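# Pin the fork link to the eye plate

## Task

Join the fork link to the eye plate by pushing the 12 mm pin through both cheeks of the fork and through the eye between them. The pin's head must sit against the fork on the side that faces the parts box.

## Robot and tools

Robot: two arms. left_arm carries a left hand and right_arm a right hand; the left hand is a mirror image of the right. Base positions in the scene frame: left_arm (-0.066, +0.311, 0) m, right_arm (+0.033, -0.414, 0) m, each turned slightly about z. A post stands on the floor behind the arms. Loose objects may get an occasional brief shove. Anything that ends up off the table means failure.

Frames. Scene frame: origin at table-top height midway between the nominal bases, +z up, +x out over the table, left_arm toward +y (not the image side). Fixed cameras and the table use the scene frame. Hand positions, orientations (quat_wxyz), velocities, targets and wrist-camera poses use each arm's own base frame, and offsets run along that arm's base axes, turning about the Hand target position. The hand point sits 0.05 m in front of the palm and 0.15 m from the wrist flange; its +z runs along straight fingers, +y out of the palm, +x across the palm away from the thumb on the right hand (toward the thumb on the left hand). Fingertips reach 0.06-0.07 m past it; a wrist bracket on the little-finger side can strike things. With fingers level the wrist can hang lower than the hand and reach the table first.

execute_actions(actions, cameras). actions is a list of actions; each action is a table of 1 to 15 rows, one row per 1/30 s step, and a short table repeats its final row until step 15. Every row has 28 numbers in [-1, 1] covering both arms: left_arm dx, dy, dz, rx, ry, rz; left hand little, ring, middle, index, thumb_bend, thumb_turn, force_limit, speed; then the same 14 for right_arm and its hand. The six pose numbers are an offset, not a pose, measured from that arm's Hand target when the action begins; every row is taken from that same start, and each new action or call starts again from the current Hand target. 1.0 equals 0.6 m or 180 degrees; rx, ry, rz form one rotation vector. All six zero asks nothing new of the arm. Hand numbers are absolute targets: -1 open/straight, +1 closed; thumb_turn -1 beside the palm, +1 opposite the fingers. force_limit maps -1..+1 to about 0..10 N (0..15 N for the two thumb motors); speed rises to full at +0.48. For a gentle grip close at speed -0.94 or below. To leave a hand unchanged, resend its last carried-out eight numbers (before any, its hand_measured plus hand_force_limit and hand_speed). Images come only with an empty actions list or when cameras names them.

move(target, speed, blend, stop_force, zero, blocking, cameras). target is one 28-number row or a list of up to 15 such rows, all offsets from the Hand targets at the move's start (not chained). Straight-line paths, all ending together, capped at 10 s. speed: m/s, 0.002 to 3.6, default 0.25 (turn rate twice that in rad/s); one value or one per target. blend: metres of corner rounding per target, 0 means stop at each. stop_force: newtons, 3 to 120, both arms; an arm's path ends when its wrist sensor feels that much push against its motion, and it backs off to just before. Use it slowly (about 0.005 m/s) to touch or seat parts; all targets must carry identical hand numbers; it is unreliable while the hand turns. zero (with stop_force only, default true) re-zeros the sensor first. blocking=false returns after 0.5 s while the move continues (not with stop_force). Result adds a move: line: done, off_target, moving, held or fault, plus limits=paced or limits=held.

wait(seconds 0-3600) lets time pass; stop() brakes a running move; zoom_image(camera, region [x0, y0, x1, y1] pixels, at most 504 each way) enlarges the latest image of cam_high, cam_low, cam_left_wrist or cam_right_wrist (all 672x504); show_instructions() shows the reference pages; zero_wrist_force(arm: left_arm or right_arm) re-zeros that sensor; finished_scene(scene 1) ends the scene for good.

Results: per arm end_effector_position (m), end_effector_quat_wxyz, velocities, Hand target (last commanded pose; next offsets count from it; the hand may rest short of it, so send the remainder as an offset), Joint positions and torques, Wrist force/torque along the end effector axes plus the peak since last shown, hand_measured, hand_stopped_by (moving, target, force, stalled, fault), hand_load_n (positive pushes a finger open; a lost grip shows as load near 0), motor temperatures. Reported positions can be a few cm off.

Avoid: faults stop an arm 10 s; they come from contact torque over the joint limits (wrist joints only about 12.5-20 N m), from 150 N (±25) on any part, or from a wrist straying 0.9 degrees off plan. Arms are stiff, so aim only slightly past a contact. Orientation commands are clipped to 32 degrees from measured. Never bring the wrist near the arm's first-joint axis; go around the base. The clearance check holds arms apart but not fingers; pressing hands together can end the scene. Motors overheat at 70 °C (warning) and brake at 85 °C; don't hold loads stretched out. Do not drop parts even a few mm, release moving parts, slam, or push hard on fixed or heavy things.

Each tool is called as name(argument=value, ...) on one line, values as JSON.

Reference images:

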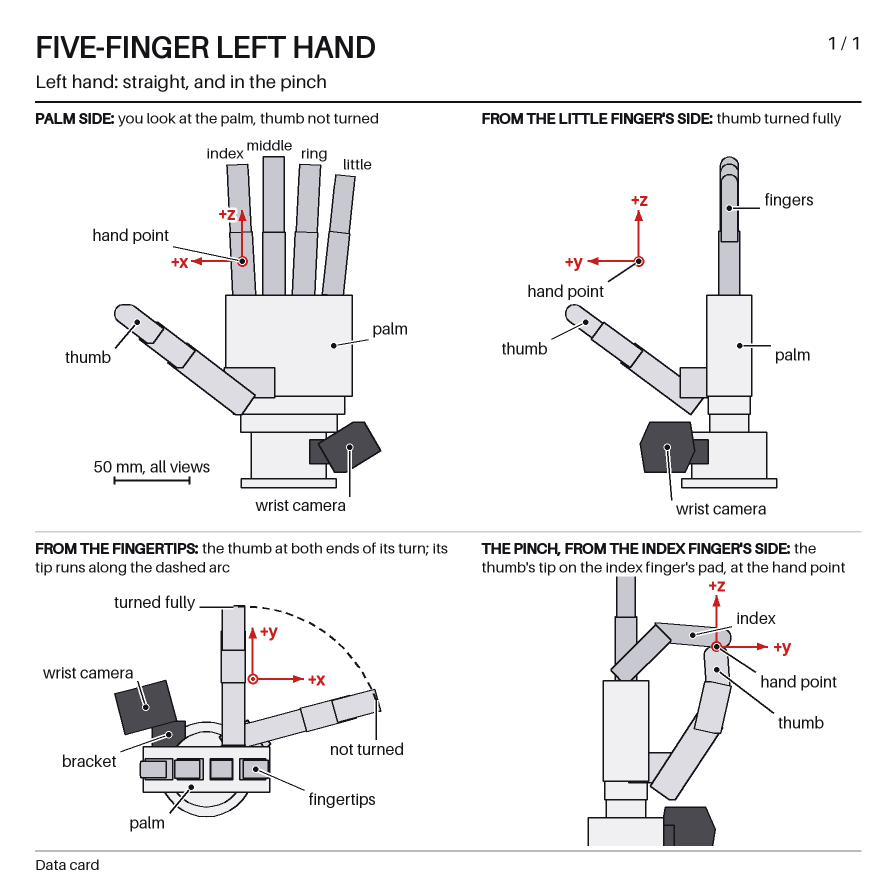

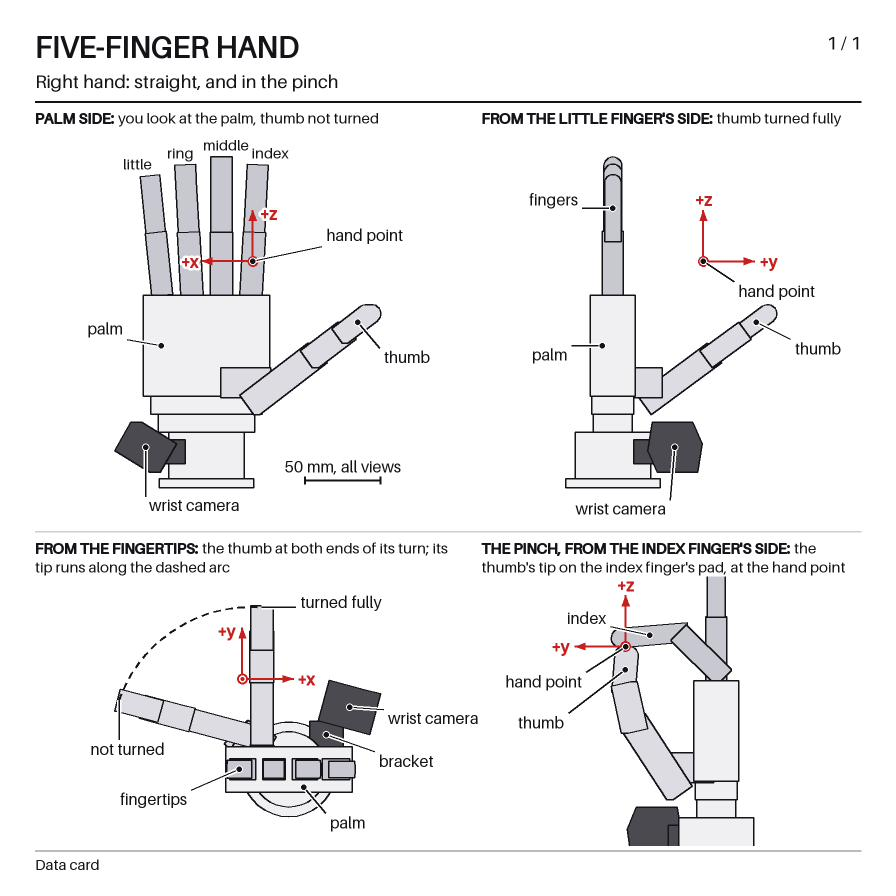

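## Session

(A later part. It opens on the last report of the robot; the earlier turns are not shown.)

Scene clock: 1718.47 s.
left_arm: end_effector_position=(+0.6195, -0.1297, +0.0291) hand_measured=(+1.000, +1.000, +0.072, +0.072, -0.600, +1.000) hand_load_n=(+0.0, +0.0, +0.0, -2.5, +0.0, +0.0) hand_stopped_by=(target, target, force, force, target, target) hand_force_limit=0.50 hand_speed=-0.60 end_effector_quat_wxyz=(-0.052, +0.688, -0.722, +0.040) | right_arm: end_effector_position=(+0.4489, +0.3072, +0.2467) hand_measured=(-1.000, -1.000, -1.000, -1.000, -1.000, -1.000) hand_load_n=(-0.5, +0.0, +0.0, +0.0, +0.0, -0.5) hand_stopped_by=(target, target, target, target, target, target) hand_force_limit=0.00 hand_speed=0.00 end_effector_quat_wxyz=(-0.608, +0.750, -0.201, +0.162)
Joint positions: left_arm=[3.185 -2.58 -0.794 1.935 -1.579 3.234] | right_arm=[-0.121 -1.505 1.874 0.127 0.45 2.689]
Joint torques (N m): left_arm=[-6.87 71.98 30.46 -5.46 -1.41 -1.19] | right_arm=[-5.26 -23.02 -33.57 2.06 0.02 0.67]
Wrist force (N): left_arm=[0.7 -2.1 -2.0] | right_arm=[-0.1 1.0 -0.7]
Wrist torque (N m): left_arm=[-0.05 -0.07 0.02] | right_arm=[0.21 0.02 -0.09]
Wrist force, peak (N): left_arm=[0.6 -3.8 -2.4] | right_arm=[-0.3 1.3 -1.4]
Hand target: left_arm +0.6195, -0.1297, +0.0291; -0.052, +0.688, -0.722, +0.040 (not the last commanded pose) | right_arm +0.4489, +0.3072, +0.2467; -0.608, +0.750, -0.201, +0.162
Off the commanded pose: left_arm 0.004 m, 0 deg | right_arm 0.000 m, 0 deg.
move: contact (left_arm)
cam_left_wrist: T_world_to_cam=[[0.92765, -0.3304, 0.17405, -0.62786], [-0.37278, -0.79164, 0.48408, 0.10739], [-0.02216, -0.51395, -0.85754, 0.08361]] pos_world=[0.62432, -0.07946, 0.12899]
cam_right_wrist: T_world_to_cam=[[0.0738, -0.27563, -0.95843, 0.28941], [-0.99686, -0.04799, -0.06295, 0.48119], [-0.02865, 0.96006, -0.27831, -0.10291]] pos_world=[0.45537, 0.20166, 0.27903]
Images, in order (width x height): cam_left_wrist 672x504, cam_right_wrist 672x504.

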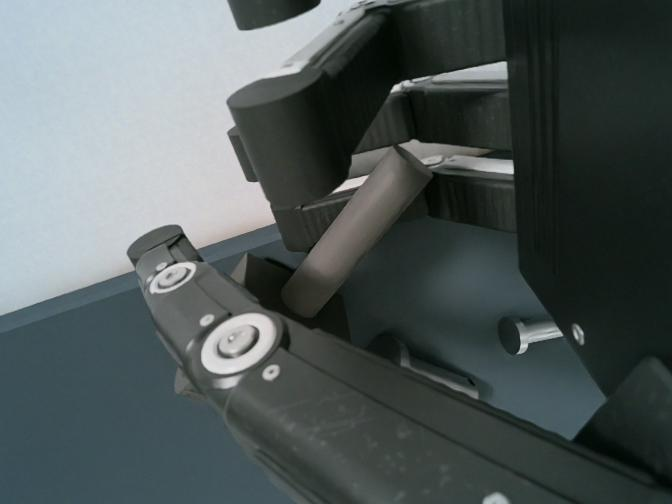

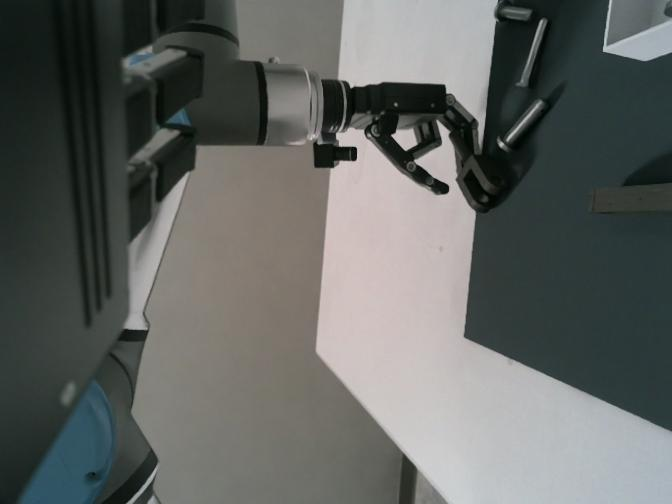

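move(target=[[0.081,0.058,0.002,0,0,0,1,1,0.3,0.3,-0.6,1,0.5,-0.6,0,0,0,0,0,0,-1,-1,-1,-1,-1,-1,0,0]], speed=[0.02], stop_force=4, cameras=["cam_right_wrist","cam_left_wrist","cam_high"])

zoom_image(camera="cam_high", region=[280, 150, 370, 215])

Scene clock: 1735.83 s.
left_arm: end_effector_position=(+0.6206, -0.1290, +0.0293) hand_measured=(+1.000, +1.000, +0.072, +0.072, -0.600, +1.000) hand_load_n=(+0.0, +0.0, +0.5, -2.0, +0.0, +0.0) hand_stopped_by=(target, target, force, force, target, target) hand_force_limit=0.50 hand_speed=-0.60 end_effector_quat_wxyz=(-0.052, +0.688, -0.722, +0.041) | right_arm: end_effector_position=(+0.4489, +0.3072, +0.2467) hand_measured=(-1.000, -1.000, -1.000, -1.000, -1.000, -1.000) hand_load_n=(+0.0, +0.0, +0.0, +0.0, +0.0, -0.5) hand_stopped_by=(target, target, target, target, target, target) hand_force_limit=0.00 hand_speed=0.00 end_effector_quat_wxyz=(-0.608, +0.750, -0.201, +0.162)
Joint positions: left_arm=[3.186 -2.583 -0.788 1.932 -1.579 3.235] | right_arm=[-0.121 -1.505 1.874 0.127 0.45 2.689]
Joint torques (N m): left_arm=[-15.38 54.34 32.22 -5.03 -1.4 -2.4] | right_arm=[-4.92 -22.47 -33.58 1.95 0.19 0.74]
Wrist force (N): left_arm=[-0.6 -0.2 -0.9] | right_arm=[-0.4 1.2 -0.9]
Wrist torque (N m): left_arm=[-0.06 0.01 -0.10] | right_arm=[0.27 0.07 -0.09]
Wrist force, peak (N): left_arm=[1.4 2.7 -0.7] | right_arm=[-0.1 1.4 -1.2]
Hand target: left_arm +0.6206, -0.1290, +0.0293; -0.052, +0.688, -0.722, +0.041 (not the last commanded pose) | right_arm +0.4489, +0.3072, +0.2467; -0.608, +0.750, -0.201, +0.162
Off the commanded pose: left_arm 0.058 m, 0 deg | right_arm 0.000 m, 0 deg.
move: contact (left_arm)
cam_left_wrist: T_world_to_cam=[[0.92761, -0.33037, 0.17432, -0.62869], [-0.3729, -0.7917, 0.4839, 0.10835], [-0.02186, -0.51387, -0.85759, 0.08399]] pos_world=[0.62542, -0.07876, 0.12919]
cam_right_wrist: T_world_to_cam=[[0.0738, -0.27563, -0.95843, 0.28941], [-0.99686, -0.04799, -0.06295, 0.48119], [-0.02865, 0.96006, -0.27831, -0.10291]] pos_world=[0.45537, 0.20166, 0.27903]
Images, in order (width x height): cam_high 672x504, cam_left_wrist 672x504, cam_right_wrist 672x504.

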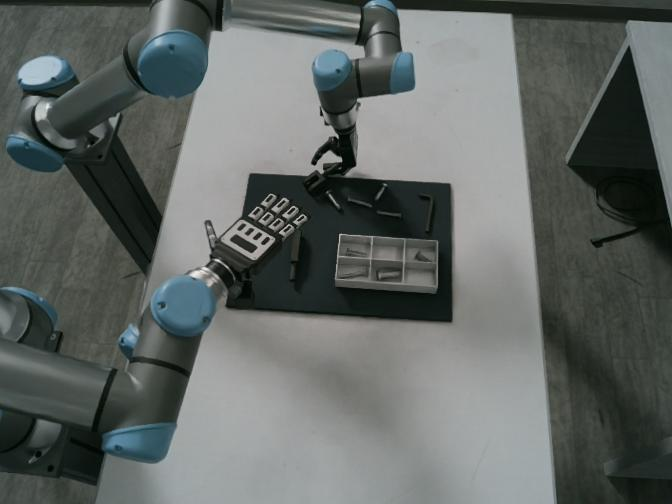

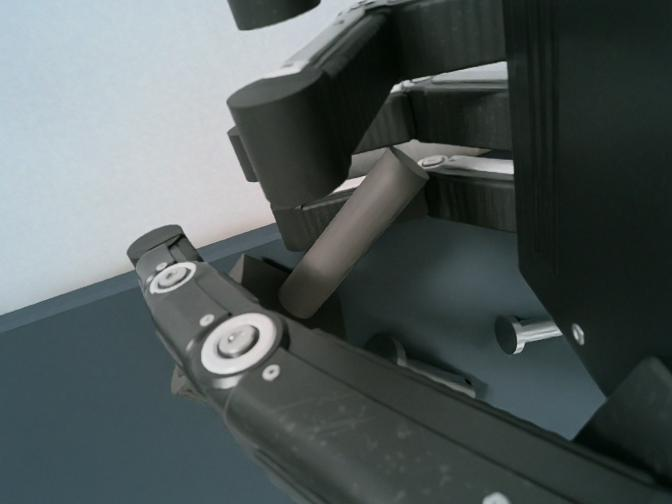

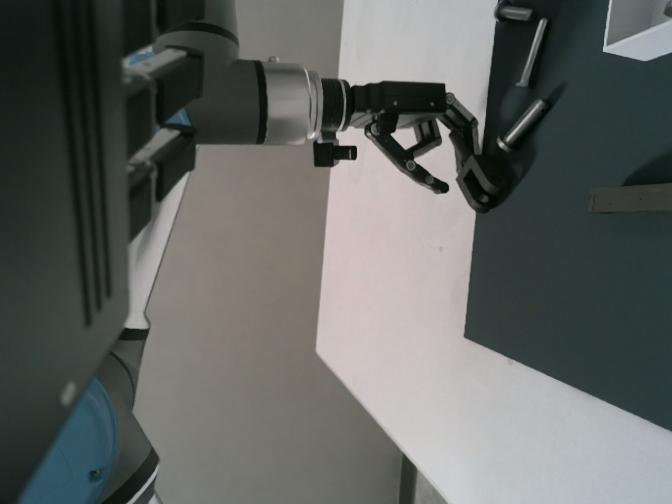

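Scaled by 5.600 from the camera's image (finer frame: 960x720).

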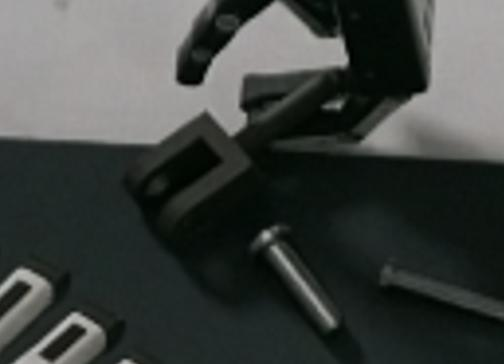

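move(target=[[0,0,0.0035,0,0,0,1,1,0.3,0.3,-0.6,1,0.5,-0.6,0,0,0,0,0,0,-1,-1,-1,-1,-1,-1,0,0],[0.081,0.058,0.0035,0,0,0,1,1,0.3,0.3,-0.6,1,0.5,-0.6,0,0,0,0,0,0,-1,-1,-1,-1,-1,-1,0,0]], speed=[0.01,0.02], stop_force=5, cameras=["cam_right_wrist","cam_left_wrist","cam_high"])

zoom_image(camera="cam_high", region=[280, 150, 370, 215])

Scene clock: 1756.67 s.
left_arm: end_effector_position=(+0.6692, -0.0942, +0.0314) hand_measured=(+1.000, +1.000, +0.072, +0.072, -0.600, +1.000) hand_load_n=(+0.0, +0.0, +0.0, +0.0, +0.0, +0.0) hand_stopped_by=(target, target, force, force, target, target) hand_force_limit=0.50 hand_speed=-0.60 end_effector_quat_wxyz=(-0.052, +0.688, -0.722, +0.041) | right_arm: end_effector_position=(+0.4489, +0.3072, +0.2467) hand_measured=(-1.000, -1.000, -1.000, -1.000, -1.000, -1.000) hand_load_n=(+0.0, +0.0, +0.0, -0.5, +0.0, +0.0) hand_stopped_by=(target, target, target, target, target, target) hand_force_limit=0.00 hand_speed=0.00 end_effector_quat_wxyz=(-0.608, +0.750, -0.201, +0.162)
Joint positions: left_arm=[3.233 -2.764 -0.424 1.75 -1.572 3.282] | right_arm=[-0.121 -1.505 1.874 0.127 0.45 2.689]
Joint torques (N m): left_arm=[-15.17 77.92 15.04 -0.63 -1.35 -2.18] | right_arm=[-4.59 -22.69 -33.87 1.99 0.16 0.65]
Wrist force (N): left_arm=[0.6 0.2 0.6] | right_arm=[0.0 1.0 -0.9]
Wrist torque (N m): left_arm=[-0.03 -0.06 -0.13] | right_arm=[0.23 0.00 -0.07]
Wrist force, peak (N): left_arm=[1.4 0.8 1.5] | right_arm=[-0.4 1.3 -1.3]
Hand target: left_arm +0.6692, -0.0942, +0.0314; -0.052, +0.688, -0.722, +0.041 | right_arm +0.4489, +0.3072, +0.2467; -0.608, +0.750, -0.201, +0.162
Off the commanded pose: left_arm 0.000 m, 0 deg | right_arm 0.000 m, 0 deg.
move: done
cam_left_wrist: T_world_to_cam=[[0.92761, -0.33042, 0.17424, -0.66263], [-0.3729, -0.79168, 0.48393, 0.153], [-0.02196, -0.51387, -0.85759, 0.1048]] pos_world=[0.67402, -0.04396, 0.13129]
cam_right_wrist: T_world_to_cam=[[0.0738, -0.27563, -0.95843, 0.28941], [-0.99686, -0.04799, -0.06295, 0.48119], [-0.02865, 0.96006, -0.27831, -0.10291]] pos_world=[0.45537, 0.20166, 0.27903]
Images, in order (width x height): cam_high 672x504, cam_left_wrist 672x504, cam_right_wrist 672x504.

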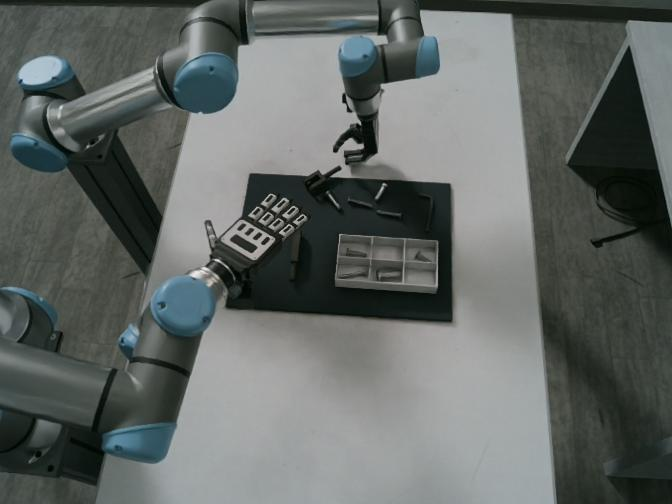

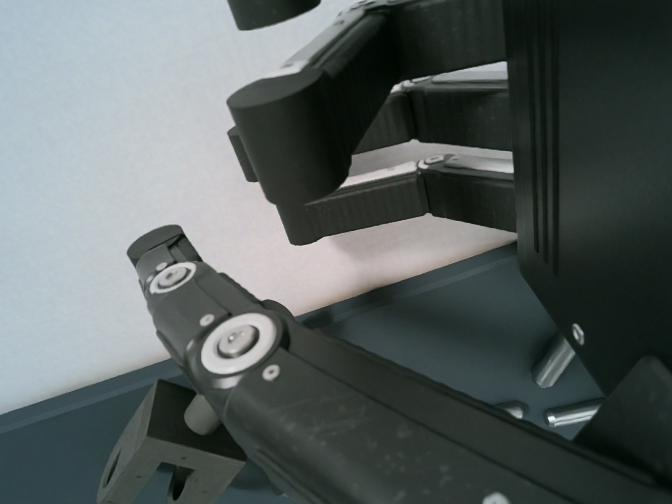

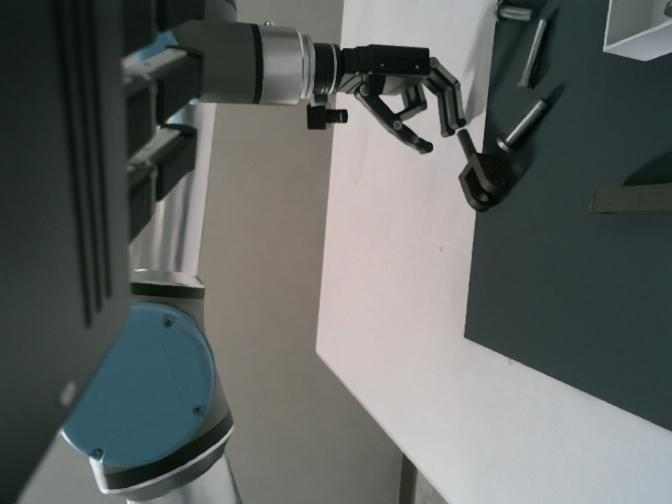

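Scaled by 5.600 from the camera's image (finer frame: 960x720).

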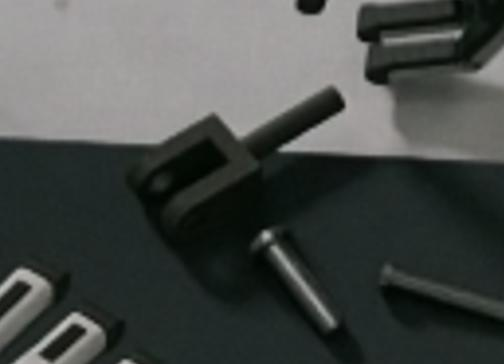

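move(target=[[-0.0183,-0.0658,0.0103,0,0,0,1,1,0.3,0.3,-0.6,1,0.5,-0.6,0,0,0,0,0,0,-1,-1,-1,-1,-1,-1,0,0]], speed=[0.05], stop_force=5, cameras=["cam_right_wrist","cam_left_wrist","cam_high"])

zoom_image(camera="cam_high", region=[280, 150, 370, 215])

Scene clock: 1811.20 s.
left_arm: end_effector_position=(+0.6582, -0.1337, +0.0375) hand_measured=(+1.000, +1.000, +0.072, +0.072, -0.600, +1.000) hand_load_n=(+0.0, +0.0, +0.0, +0.0, +0.0, +0.0) hand_stopped_by=(target, target, force, force, target, target) hand_force_limit=0.50 hand_speed=-0.60 end_effector_quat_wxyz=(-0.052, +0.688, -0.722, +0.041) | right_arm: end_effector_position=(+0.4489, +0.3072, +0.2467) hand_measured=(-1.000, -1.000, -1.000, -1.000, -1.000, -1.000) hand_load_n=(+0.0, +0.0, -0.5, -0.5, +0.0, +0.0) hand_stopped_by=(target, target, target, target, target, target) hand_force_limit=0.00 hand_speed=0.00 end_effector_quat_wxyz=(-0.608, +0.750, -0.201, +0.162)
Joint positions: left_arm=[3.177 -2.73 -0.476 1.768 -1.58 3.226] | right_arm=[-0.121 -1.505 1.874 0.127 0.45 2.689]
Joint torques (N m): left_arm=[12.12 59.06 34.34 -5.6 1.37 1.66] | right_arm=[-4.71 -22.65 -33.49 2 0.2 0.84]
Wrist force (N): left_arm=[0.6 -0.2 0.7] | right_arm=[0.0 1.1 -1.1]
Wrist torque (N m): left_arm=[-0.05 -0.06 0.05] | right_arm=[0.26 0.01 -0.07]
Wrist force, peak (N): left_arm=[-0.7 -1.3 1.0] | right_arm=[-0.4 1.4 -1.1]
Hand target: left_arm +0.6582, -0.1337, +0.0375; -0.052, +0.688, -0.722, +0.041 | right_arm +0.4489, +0.3072, +0.2467; -0.608, +0.750, -0.201, +0.162
Off the commanded pose: left_arm 0.000 m, 0 deg | right_arm 0.000 m, 0 deg.
move: done
cam_left_wrist: T_world_to_cam=[[0.92761, -0.33037, 0.17432, -0.66657], [-0.3729, -0.7917, 0.4839, 0.11463], [-0.02186, -0.51387, -0.85759, 0.08951]] pos_world=[0.66302, -0.08346, 0.13749]
cam_right_wrist: T_world_to_cam=[[0.0738, -0.27563, -0.95843, 0.28941], [-0.99686, -0.04799, -0.06295, 0.48119], [-0.02865, 0.96006, -0.27831, -0.10291]] pos_world=[0.45537, 0.20166, 0.27903]
Images, in order (width x height): cam_high 672x504, cam_left_wrist 672x504, cam_right_wrist 672x504.

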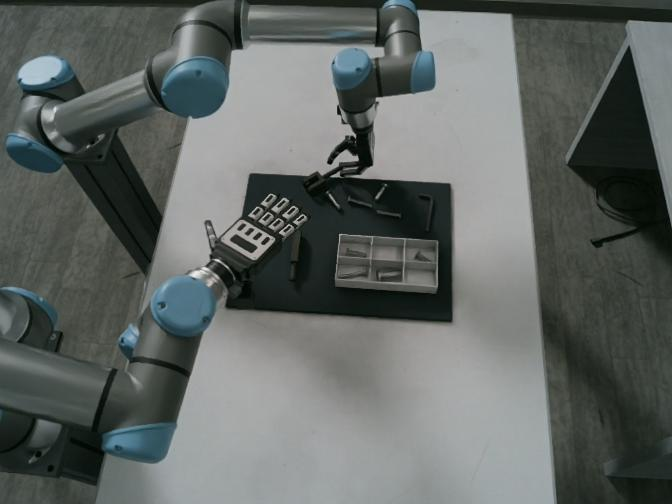

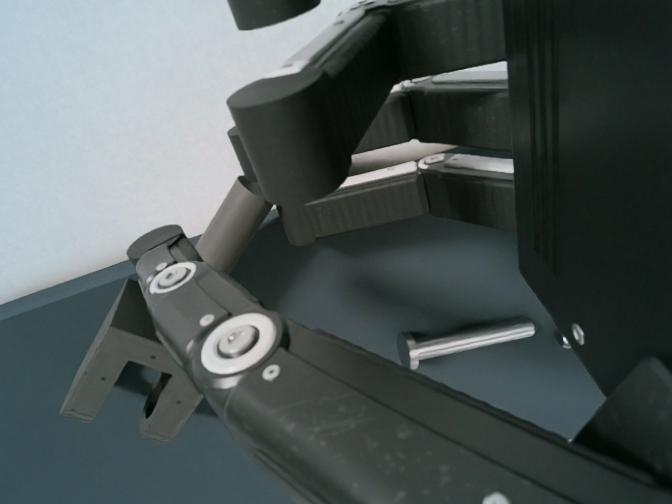

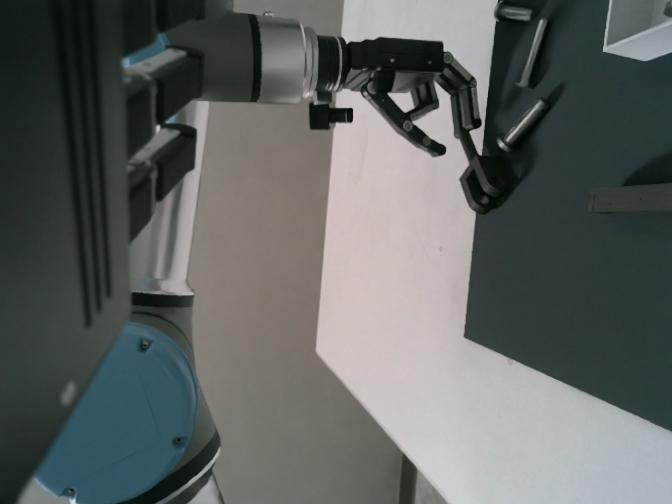

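Scaled by 5.600 from the camera's image (finer frame: 960x720).

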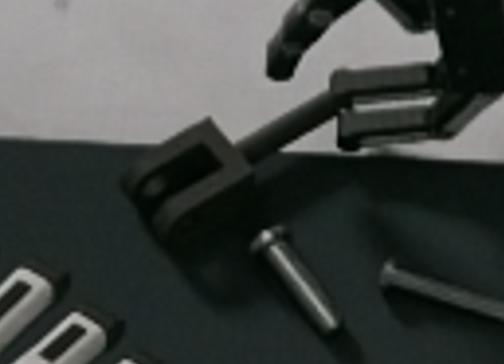

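move(target=[[-0.0416,0.0021,0,0,0,0,1,1,0.3,0.3,-0.6,1,0.5,-0.6,0,0,0,0,0,0,-1,-1,-1,-1,-1,-1,0,0]], speed=[0.02], stop_force=7, cameras=["cam_right_wrist","cam_high"])

zoom_image(camera="cam_high", region=[280, 150, 370, 215])

Scene clock: 1824.60 s.
left_arm: end_effector_position=(+0.6333, -0.1324, +0.0375) hand_measured=(+1.000, +1.000, +0.072, +0.072, -0.600, +1.000) hand_load_n=(+0.0, +0.0, +0.0, +0.0, +0.0, +0.0) hand_stopped_by=(target, target, force, force, target, target) hand_force_limit=0.50 hand_speed=-0.60 end_effector_quat_wxyz=(-0.052, +0.688, -0.722, +0.041) | right_arm: end_effector_position=(+0.4489, +0.3072, +0.2467) hand_measured=(-1.000, -1.000, -1.000, -1.000, -1.000, -1.000) hand_load_n=(-0.5, +0.0, +0.0, +0.0, +0.0, -0.5) hand_stopped_by=(target, target, target, target, target, target) hand_force_limit=0.00 hand_speed=0.00 end_effector_quat_wxyz=(-0.608, +0.750, -0.201, +0.162)
Joint positions: left_arm=[3.18 -2.623 -0.688 1.873 -1.579 3.229] | right_arm=[-0.121 -1.505 1.874 0.127 0.45 2.689]
Joint torques (N m): left_arm=[7.03 57.02 33.2 -5.97 0.18 0.08] | right_arm=[-4.85 -22.92 -33.45 1.88 0.08 0.76]
Wrist force (N): left_arm=[0.4 -0.3 0.9] | right_arm=[-0.3 1.2 -1.2]
Wrist torque (N m): left_arm=[-0.06 -0.03 0.06] | right_arm=[0.27 0.06 -0.09]
Wrist force, peak (N): left_arm=[-0.7 -1.7 0.6] | right_arm=[-0.4 1.4 -1.1]
Hand target: left_arm +0.6333, -0.1324, +0.0375; -0.052, +0.688, -0.722, +0.041 | right_arm +0.4489, +0.3072, +0.2467; -0.608, +0.750, -0.201, +0.162
Off the commanded pose: left_arm 0.000 m, 0 deg | right_arm 0.000 m, 0 deg.
move: done
cam_right_wrist: T_world_to_cam=[[0.0738, -0.27563, -0.95843, 0.28941], [-0.99686, -0.04799, -0.06295, 0.48119], [-0.02865, 0.96006, -0.27831, -0.10291]] pos_world=[0.45537, 0.20166, 0.27903]
Images, in order (width x height): cam_high 672x504, cam_right_wrist 672x504.

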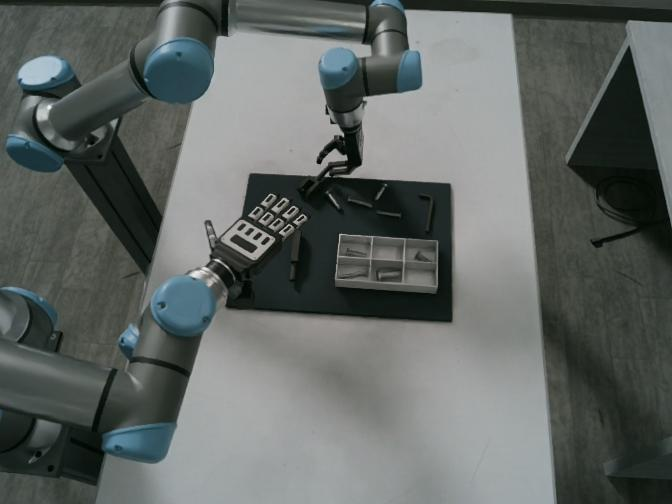

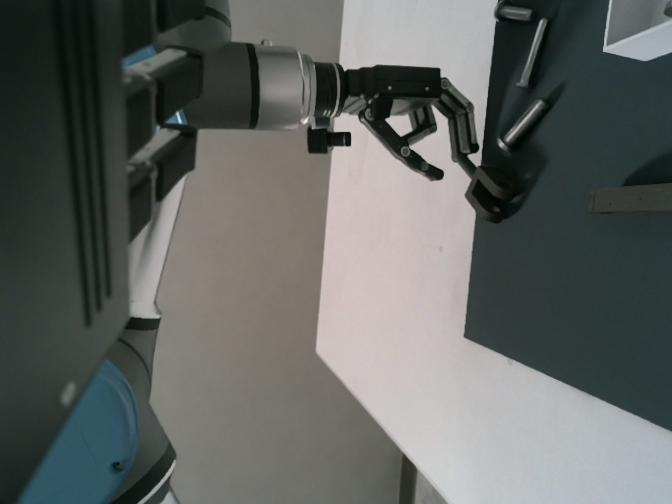

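Scaled by 5.600 from the camera's image (finer frame: 960x720).

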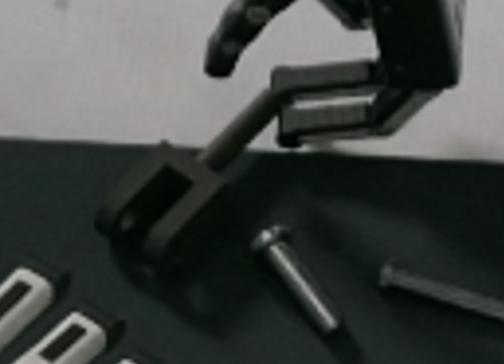

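zoom_image(camera="cam_right_wrist", region=[430, 130, 560, 250])

zoom_image(camera="cam_high", region=[290, 160, 340, 200])

Scaled by 3.877 from the camera's image (finer frame: 960x720).

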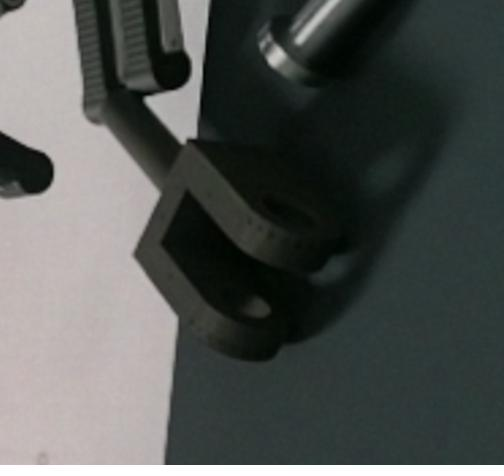

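Scaled by 10.080 from the camera's image (finer frame: 960x720).

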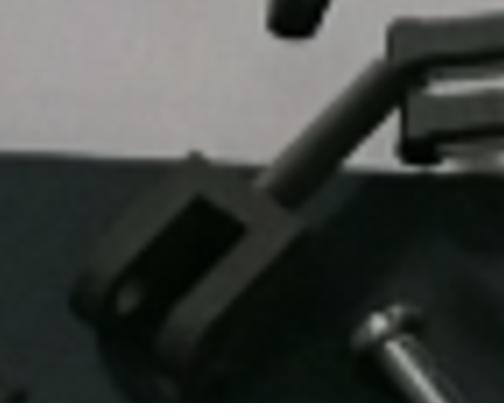

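move(target=[[-0.025,0.0012,0,0,0,0,1,1,0.3,0.3,-0.6,1,0.5,-0.6,0,0,0,0,0,0,-1,-1,-1,-1,-1,-1,0,0]], speed=[0.02], stop_force=7, cameras=["cam_right_wrist","cam_high"])

zoom_image(camera="cam_high", region=[280, 150, 370, 215])

zoom_image(camera="cam_right_wrist", region=[430, 130, 560, 250])

Scene clock: 1844.50 s.
left_arm: end_effector_position=(+0.6183, -0.1317, +0.0375) hand_measured=(+1.000, +1.000, +0.072, +0.072, -0.600, +1.000) hand_load_n=(+0.0, +0.0, +0.0, +0.5, +0.0, +0.5) hand_stopped_by=(target, target, force, force, target, target) hand_force_limit=0.50 hand_speed=-0.60 end_effector_quat_wxyz=(-0.052, +0.688, -0.722, +0.041) | right_arm: end_effector_position=(+0.4489, +0.3072, +0.2467) hand_measured=(-1.000, -1.000, -1.000, -1.000, -1.000, -1.000) hand_load_n=(+0.0, +0.0, +0.0, +0.0, +0.0, -0.5) hand_stopped_by=(target, target, target, target, target, target) hand_force_limit=0.00 hand_speed=0.00 end_effector_quat_wxyz=(-0.608, +0.750, -0.201, +0.162)
Joint positions: left_arm=[3.182 -2.57 -0.79 1.922 -1.579 3.231] | right_arm=[-0.121 -1.505 1.874 0.127 0.45 2.689]
Joint torques (N m): left_arm=[7.88 54.79 32.07 -5.94 0.53 0.21] | right_arm=[-4.72 -22.27 -33.67 1.94 0.16 0.74]
Wrist force (N): left_arm=[0.4 -0.1 1.2] | right_arm=[-0.4 1.1 -0.8]
Wrist torque (N m): left_arm=[-0.05 -0.04 0.06] | right_arm=[0.24 0.07 -0.10]
Wrist force, peak (N): left_arm=[-1.1 -1.2 0.7] | right_arm=[-0.1 1.4 -1.2]
Hand target: left_arm +0.6183, -0.1317, +0.0375; -0.052, +0.688, -0.722, +0.041 | right_arm +0.4489, +0.3072, +0.2467; -0.608, +0.750, -0.201, +0.162
Off the commanded pose: left_arm 0.000 m, 0 deg | right_arm 0.000 m, 0 deg.
move: done
cam_right_wrist: T_world_to_cam=[[0.0738, -0.27563, -0.95843, 0.28941], [-0.99686, -0.04799, -0.06295, 0.48119], [-0.02865, 0.96006, -0.27831, -0.10291]] pos_world=[0.45537, 0.20166, 0.27903]
Images, in order (width x height): cam_high 672x504, cam_right_wrist 672x504.

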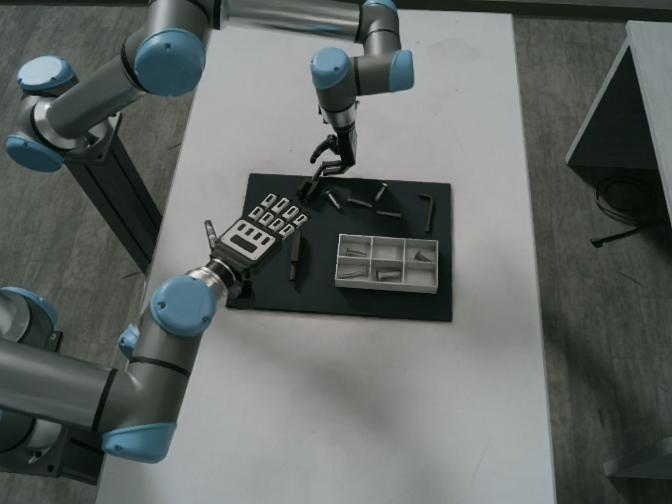

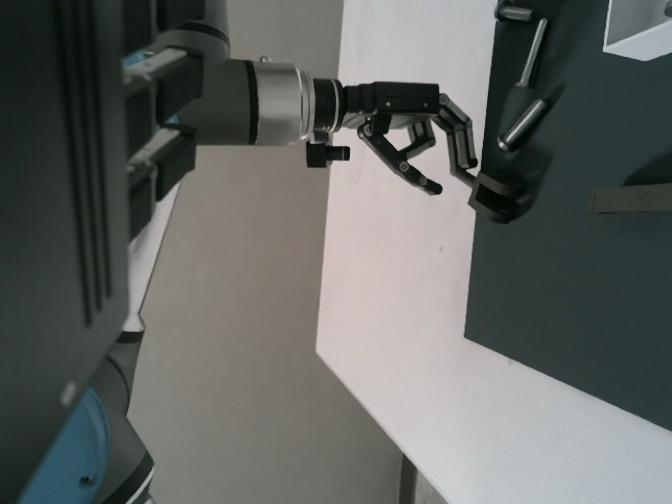

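Scaled by 5.600 from the camera's image (finer frame: 960x720).

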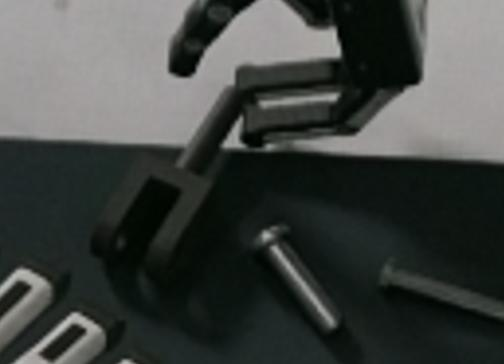

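Scaled by 3.877 from the camera's image (finer frame: 960x720).

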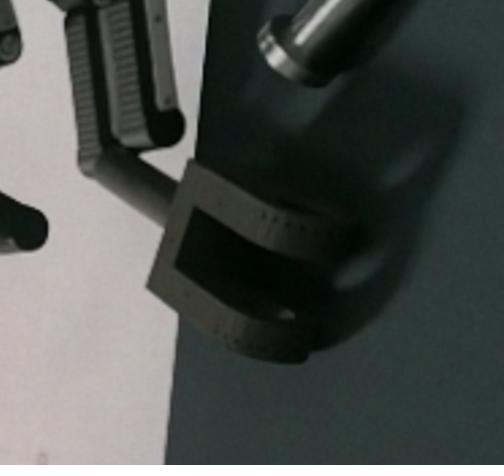

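move(target=[[-0.032,0.0016,0,0,0,0,1,1,0.3,0.3,-0.6,1,0.5,-0.6,0,0,0,0,0,0,-1,-1,-1,-1,-1,-1,0,0]], speed=[0.02], stop_force=7, cameras=["cam_right_wrist","cam_high"])

zoom_image(camera="cam_high", region=[280, 150, 370, 215])

zoom_image(camera="cam_right_wrist", region=[430, 130, 560, 250])

Scene clock: 1854.70 s.
left_arm: end_effector_position=(+0.5991, -0.1307, +0.0375) hand_measured=(+1.000, +1.000, +0.072, +0.072, -0.600, +1.000) hand_load_n=(+0.0, +0.0, +0.0, +0.0, +0.0, +0.0) hand_stopped_by=(target, target, force, force, target, target) hand_force_limit=0.50 hand_speed=-0.60 end_effector_quat_wxyz=(-0.052, +0.688, -0.722, +0.041) | right_arm: end_effector_position=(+0.4489, +0.3072, +0.2467) hand_measured=(-1.000, -1.000, -1.000, -1.000, -1.000, -1.000) hand_load_n=(+0.0, +0.0, +0.0, +0.0, +0.0, -0.5) hand_stopped_by=(target, target, target, target, target, target) hand_force_limit=0.00 hand_speed=0.00 end_effector_quat_wxyz=(-0.608, +0.750, -0.201, +0.162)
Joint positions: left_arm=[3.185 -2.511 -0.904 1.977 -1.579 3.234] | right_arm=[-0.121 -1.505 1.874 0.127 0.45 2.689]
Joint torques (N m): left_arm=[7.08 51.88 31.71 -5.42 0.74 0.09] | right_arm=[-4.42 -22.62 -33.18 1.93 0.08 0.8]
Wrist force (N): left_arm=[0.5 0.2 0.8] | right_arm=[0.1 1.2 -1.0]
Wrist torque (N m): left_arm=[0.00 -0.06 0.08] | right_arm=[0.27 0.00 -0.07]
Wrist force, peak (N): left_arm=[-0.5 -0.8 1.3] | right_arm=[-0.2 1.4 -1.2]
Hand target: left_arm +0.5991, -0.1307, +0.0375; -0.052, +0.688, -0.722, +0.041 | right_arm +0.4489, +0.3072, +0.2467; -0.608, +0.750, -0.201, +0.162
Off the commanded pose: left_arm 0.000 m, 0 deg | right_arm 0.000 m, 0 deg.
move: done
cam_right_wrist: T_world_to_cam=[[0.0738, -0.27563, -0.95843, 0.28941], [-0.99686, -0.04799, -0.06295, 0.48119], [-0.02865, 0.96006, -0.27831, -0.10291]] pos_world=[0.45537, 0.20166, 0.27903]
Images, in order (width x height): cam_high 672x504, cam_right_wrist 672x504.

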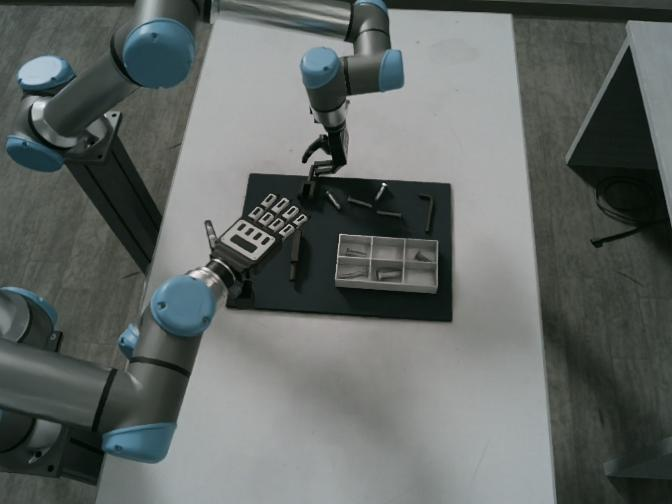

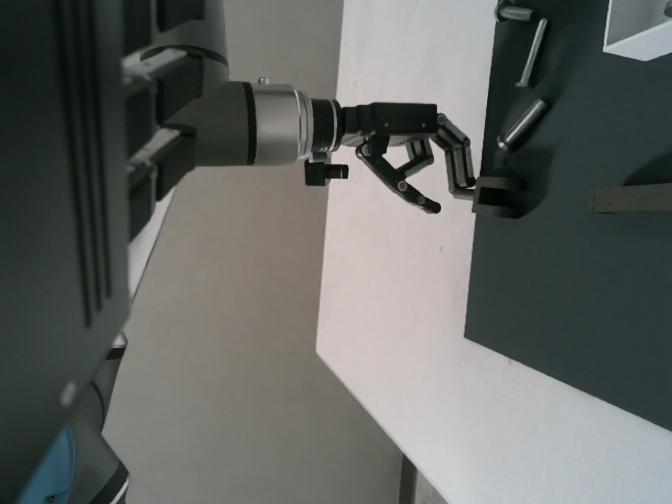

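Scaled by 5.600 from the camera's image (finer frame: 960x720).

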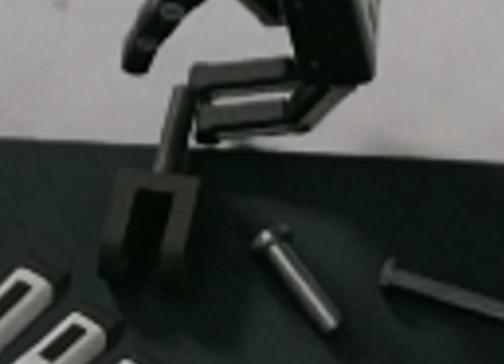

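Scaled by 3.877 from the camera's image (finer frame: 960x720).

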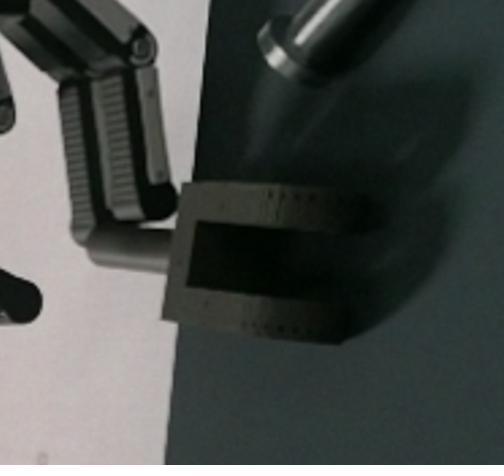

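move(target=[[-0.009,0.00045,0,0,0,0,1,1,0.3,0.3,-0.6,1,0.5,-0.6,0,0,0,0,0,0,-1,-1,-1,-1,-1,-1,0,0]], speed=[0.02], stop_force=7)

move(target=[[0.03,-0.0015,0,0,0,0,1,1,0.3,0.3,-0.6,1,0.5,-0.6,0,0,0,0,0,0,-1,-1,-1,-1,-1,-1,0,0],[0.03,-0.0015,0.12,0,0,0,1,1,0.3,0.3,-0.6,1,0.5,-0.6,0,0,0,0,0,0,-1,-1,-1,-1,-1,-1,0,0]], speed=[0.05,0.1], cameras=["cam_right_wrist","cam_high","cam_left_wrist"])

zoom_image(camera="cam_high", region=[280, 150, 370, 215])

zoom_image(camera="cam_right_wrist", region=[430, 130, 560, 250])

Scene clock: 1876.77 s.
left_arm: end_effector_position=(+0.5937, -0.1305, +0.0375) hand_measured=(+1.000, +1.000, +0.072, +0.072, -0.600, +1.000) hand_load_n=(+0.0, +0.0, +0.0, +0.0, +0.0, +0.0) hand_stopped_by=(target, target, force, force, target, target) hand_force_limit=0.50 hand_speed=-0.60 end_effector_quat_wxyz=(-0.052, +0.688, -0.722, +0.041) | right_arm: end_effector_position=(+0.4489, +0.3072, +0.2467) hand_measured=(-1.000, -1.000, -1.000, -1.000, -1.000, -1.000) hand_load_n=(+0.0, +0.0, +0.0, -0.5, +0.0, -0.5) hand_stopped_by=(target, target, target, target, target, target) hand_force_limit=0.00 hand_speed=0.00 end_effector_quat_wxyz=(-0.608, +0.750, -0.201, +0.162)
Joint positions: left_arm=[3.186 -2.495 -0.934 1.991 -1.579 3.234] | right_arm=[-0.121 -1.505 1.874 0.127 0.45 2.689]
Joint torques (N m): left_arm=[12.82 52.99 32.37 -5.52 1.73 1.08] | right_arm=[-4.11 -22.37 -33.37 1.94 0.13 0.82]
Wrist force (N): left_arm=[0.7 0.2 0.8] | right_arm=[-0.3 1.1 -1.2]
Wrist torque (N m): left_arm=[-0.02 -0.09 0.10] | right_arm=[0.27 0.05 -0.08]
Wrist force, peak (N): left_arm=[-0.6 -0.5 0.9] | right_arm=[-0.4 1.3 -1.3]
Hand target: left_arm +0.5937, -0.1305, +0.0375; -0.052, +0.688, -0.722, +0.041 | right_arm +0.4489, +0.3072, +0.2467; -0.608, +0.750, -0.201, +0.162
Off the commanded pose: left_arm 0.000 m, 0 deg | right_arm 0.000 m, 0 deg.
move: done

Scene clock: 1878.43 s.
left_arm: end_effector_position=(+0.6117, -0.1314, +0.1096) hand_measured=(+1.000, +1.000, +0.072, +0.072, -0.600, +1.000) hand_load_n=(+0.0, +0.0, +0.0, +0.0, +0.0, +0.0) hand_stopped_by=(target, target, force, force, target, target) hand_force_limit=0.50 hand_speed=-0.60 end_effector_quat_wxyz=(-0.052, +0.688, -0.722, +0.041) | right_arm: end_effector_position=(+0.4489, +0.3072, +0.2467) hand_measured=(-1.000, -1.000, -1.000, -1.000, -1.000, -1.000) hand_load_n=(+0.0, +0.0, +0.0, +0.0, +0.0, -0.5) hand_stopped_by=(target, target, target, target, target, target) hand_force_limit=0.00 hand_speed=0.00 end_effector_quat_wxyz=(-0.608, +0.750, -0.201, +0.162)
Joint positions: left_arm=[3.183 -2.51 -0.719 1.791 -1.579 3.232] | right_arm=[-0.121 -1.505 1.874 0.127 0.45 2.689]
Joint torques (N m): left_arm=[-5.51 55.14 19.68 -1.8 1.26 1.84] | right_arm=[-4.44 -22.02 -33.58 1.9 0.06 0.69]
Wrist force (N): left_arm=[0.9 0.2 0.9] | right_arm=[-0.2 1.3 -0.9]
Wrist torque (N m): left_arm=[-0.03 -0.09 0.07] | right_arm=[0.27 0.03 -0.07]
Wrist force, peak (N): left_arm=[0.8 0.5 1.9] | right_arm=[-0.6 1.3 -1.2]
Hand target: left_arm +0.6117, -0.1314, +0.1095; -0.052, +0.688, -0.722, +0.041 | right_arm +0.4489, +0.3072, +0.2467; -0.608, +0.750, -0.201, +0.162
Off the commanded pose: left_arm 0.000 m, 0 deg | right_arm 0.000 m, 0 deg.
move: done
cam_left_wrist: T_world_to_cam=[[0.92758, -0.3304, 0.17445, -0.63514], [-0.37299, -0.79169, 0.48385, 0.0643], [-0.02176, -0.51387, -0.85759, 0.15136]] pos_world=[0.61642, -0.08116, 0.20949]
cam_right_wrist: T_world_to_cam=[[0.0738, -0.27563, -0.95843, 0.28941], [-0.99686, -0.04799, -0.06295, 0.48119], [-0.02865, 0.96006, -0.27831, -0.10291]] pos_world=[0.45537, 0.20166, 0.27903]
Images, in order (width x height): cam_high 672x504, cam_left_wrist 672x504, cam_right_wrist 672x504.

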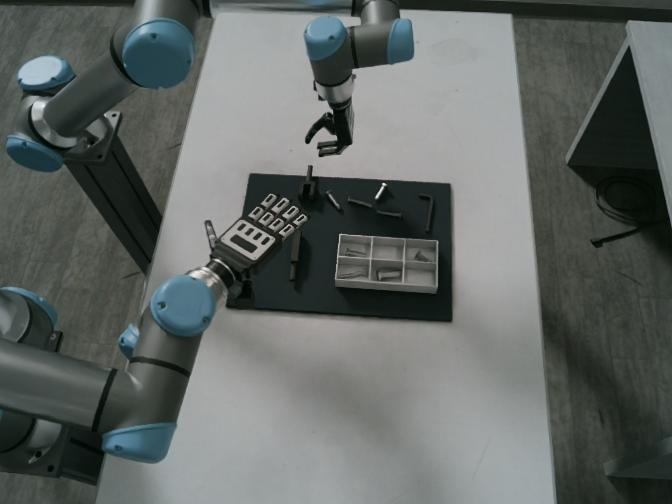

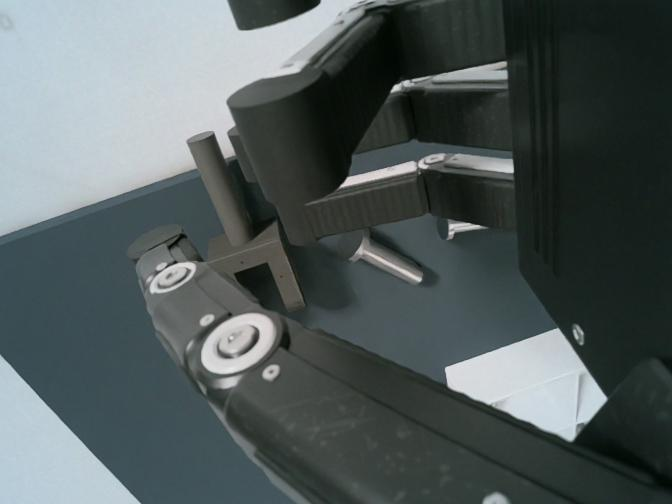

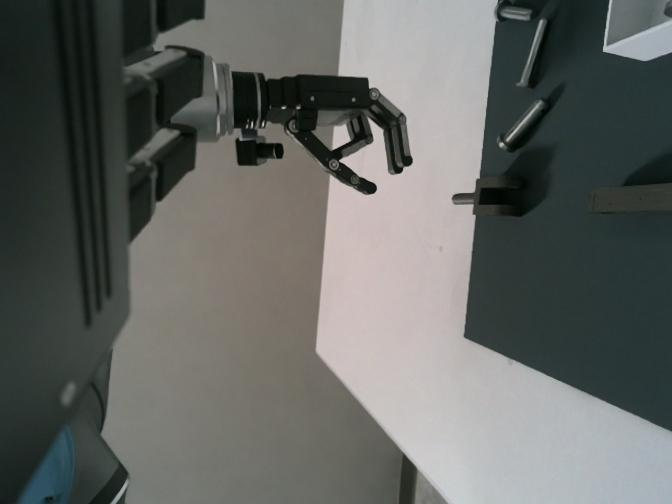

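Scaled by 5.600 from the camera's image (finer frame: 960x720).

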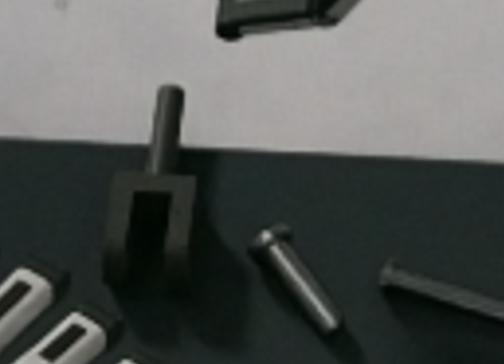

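Scaled by 3.877 from the camera's image (finer frame: 960x720).

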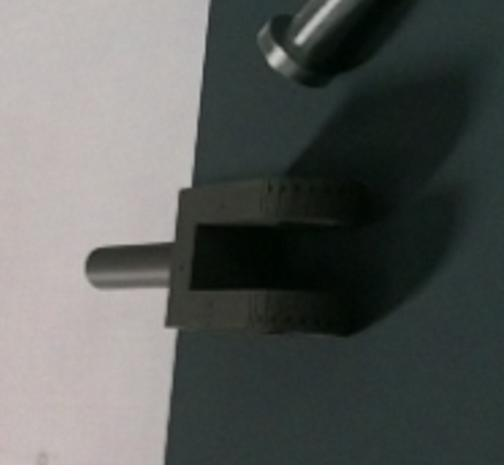

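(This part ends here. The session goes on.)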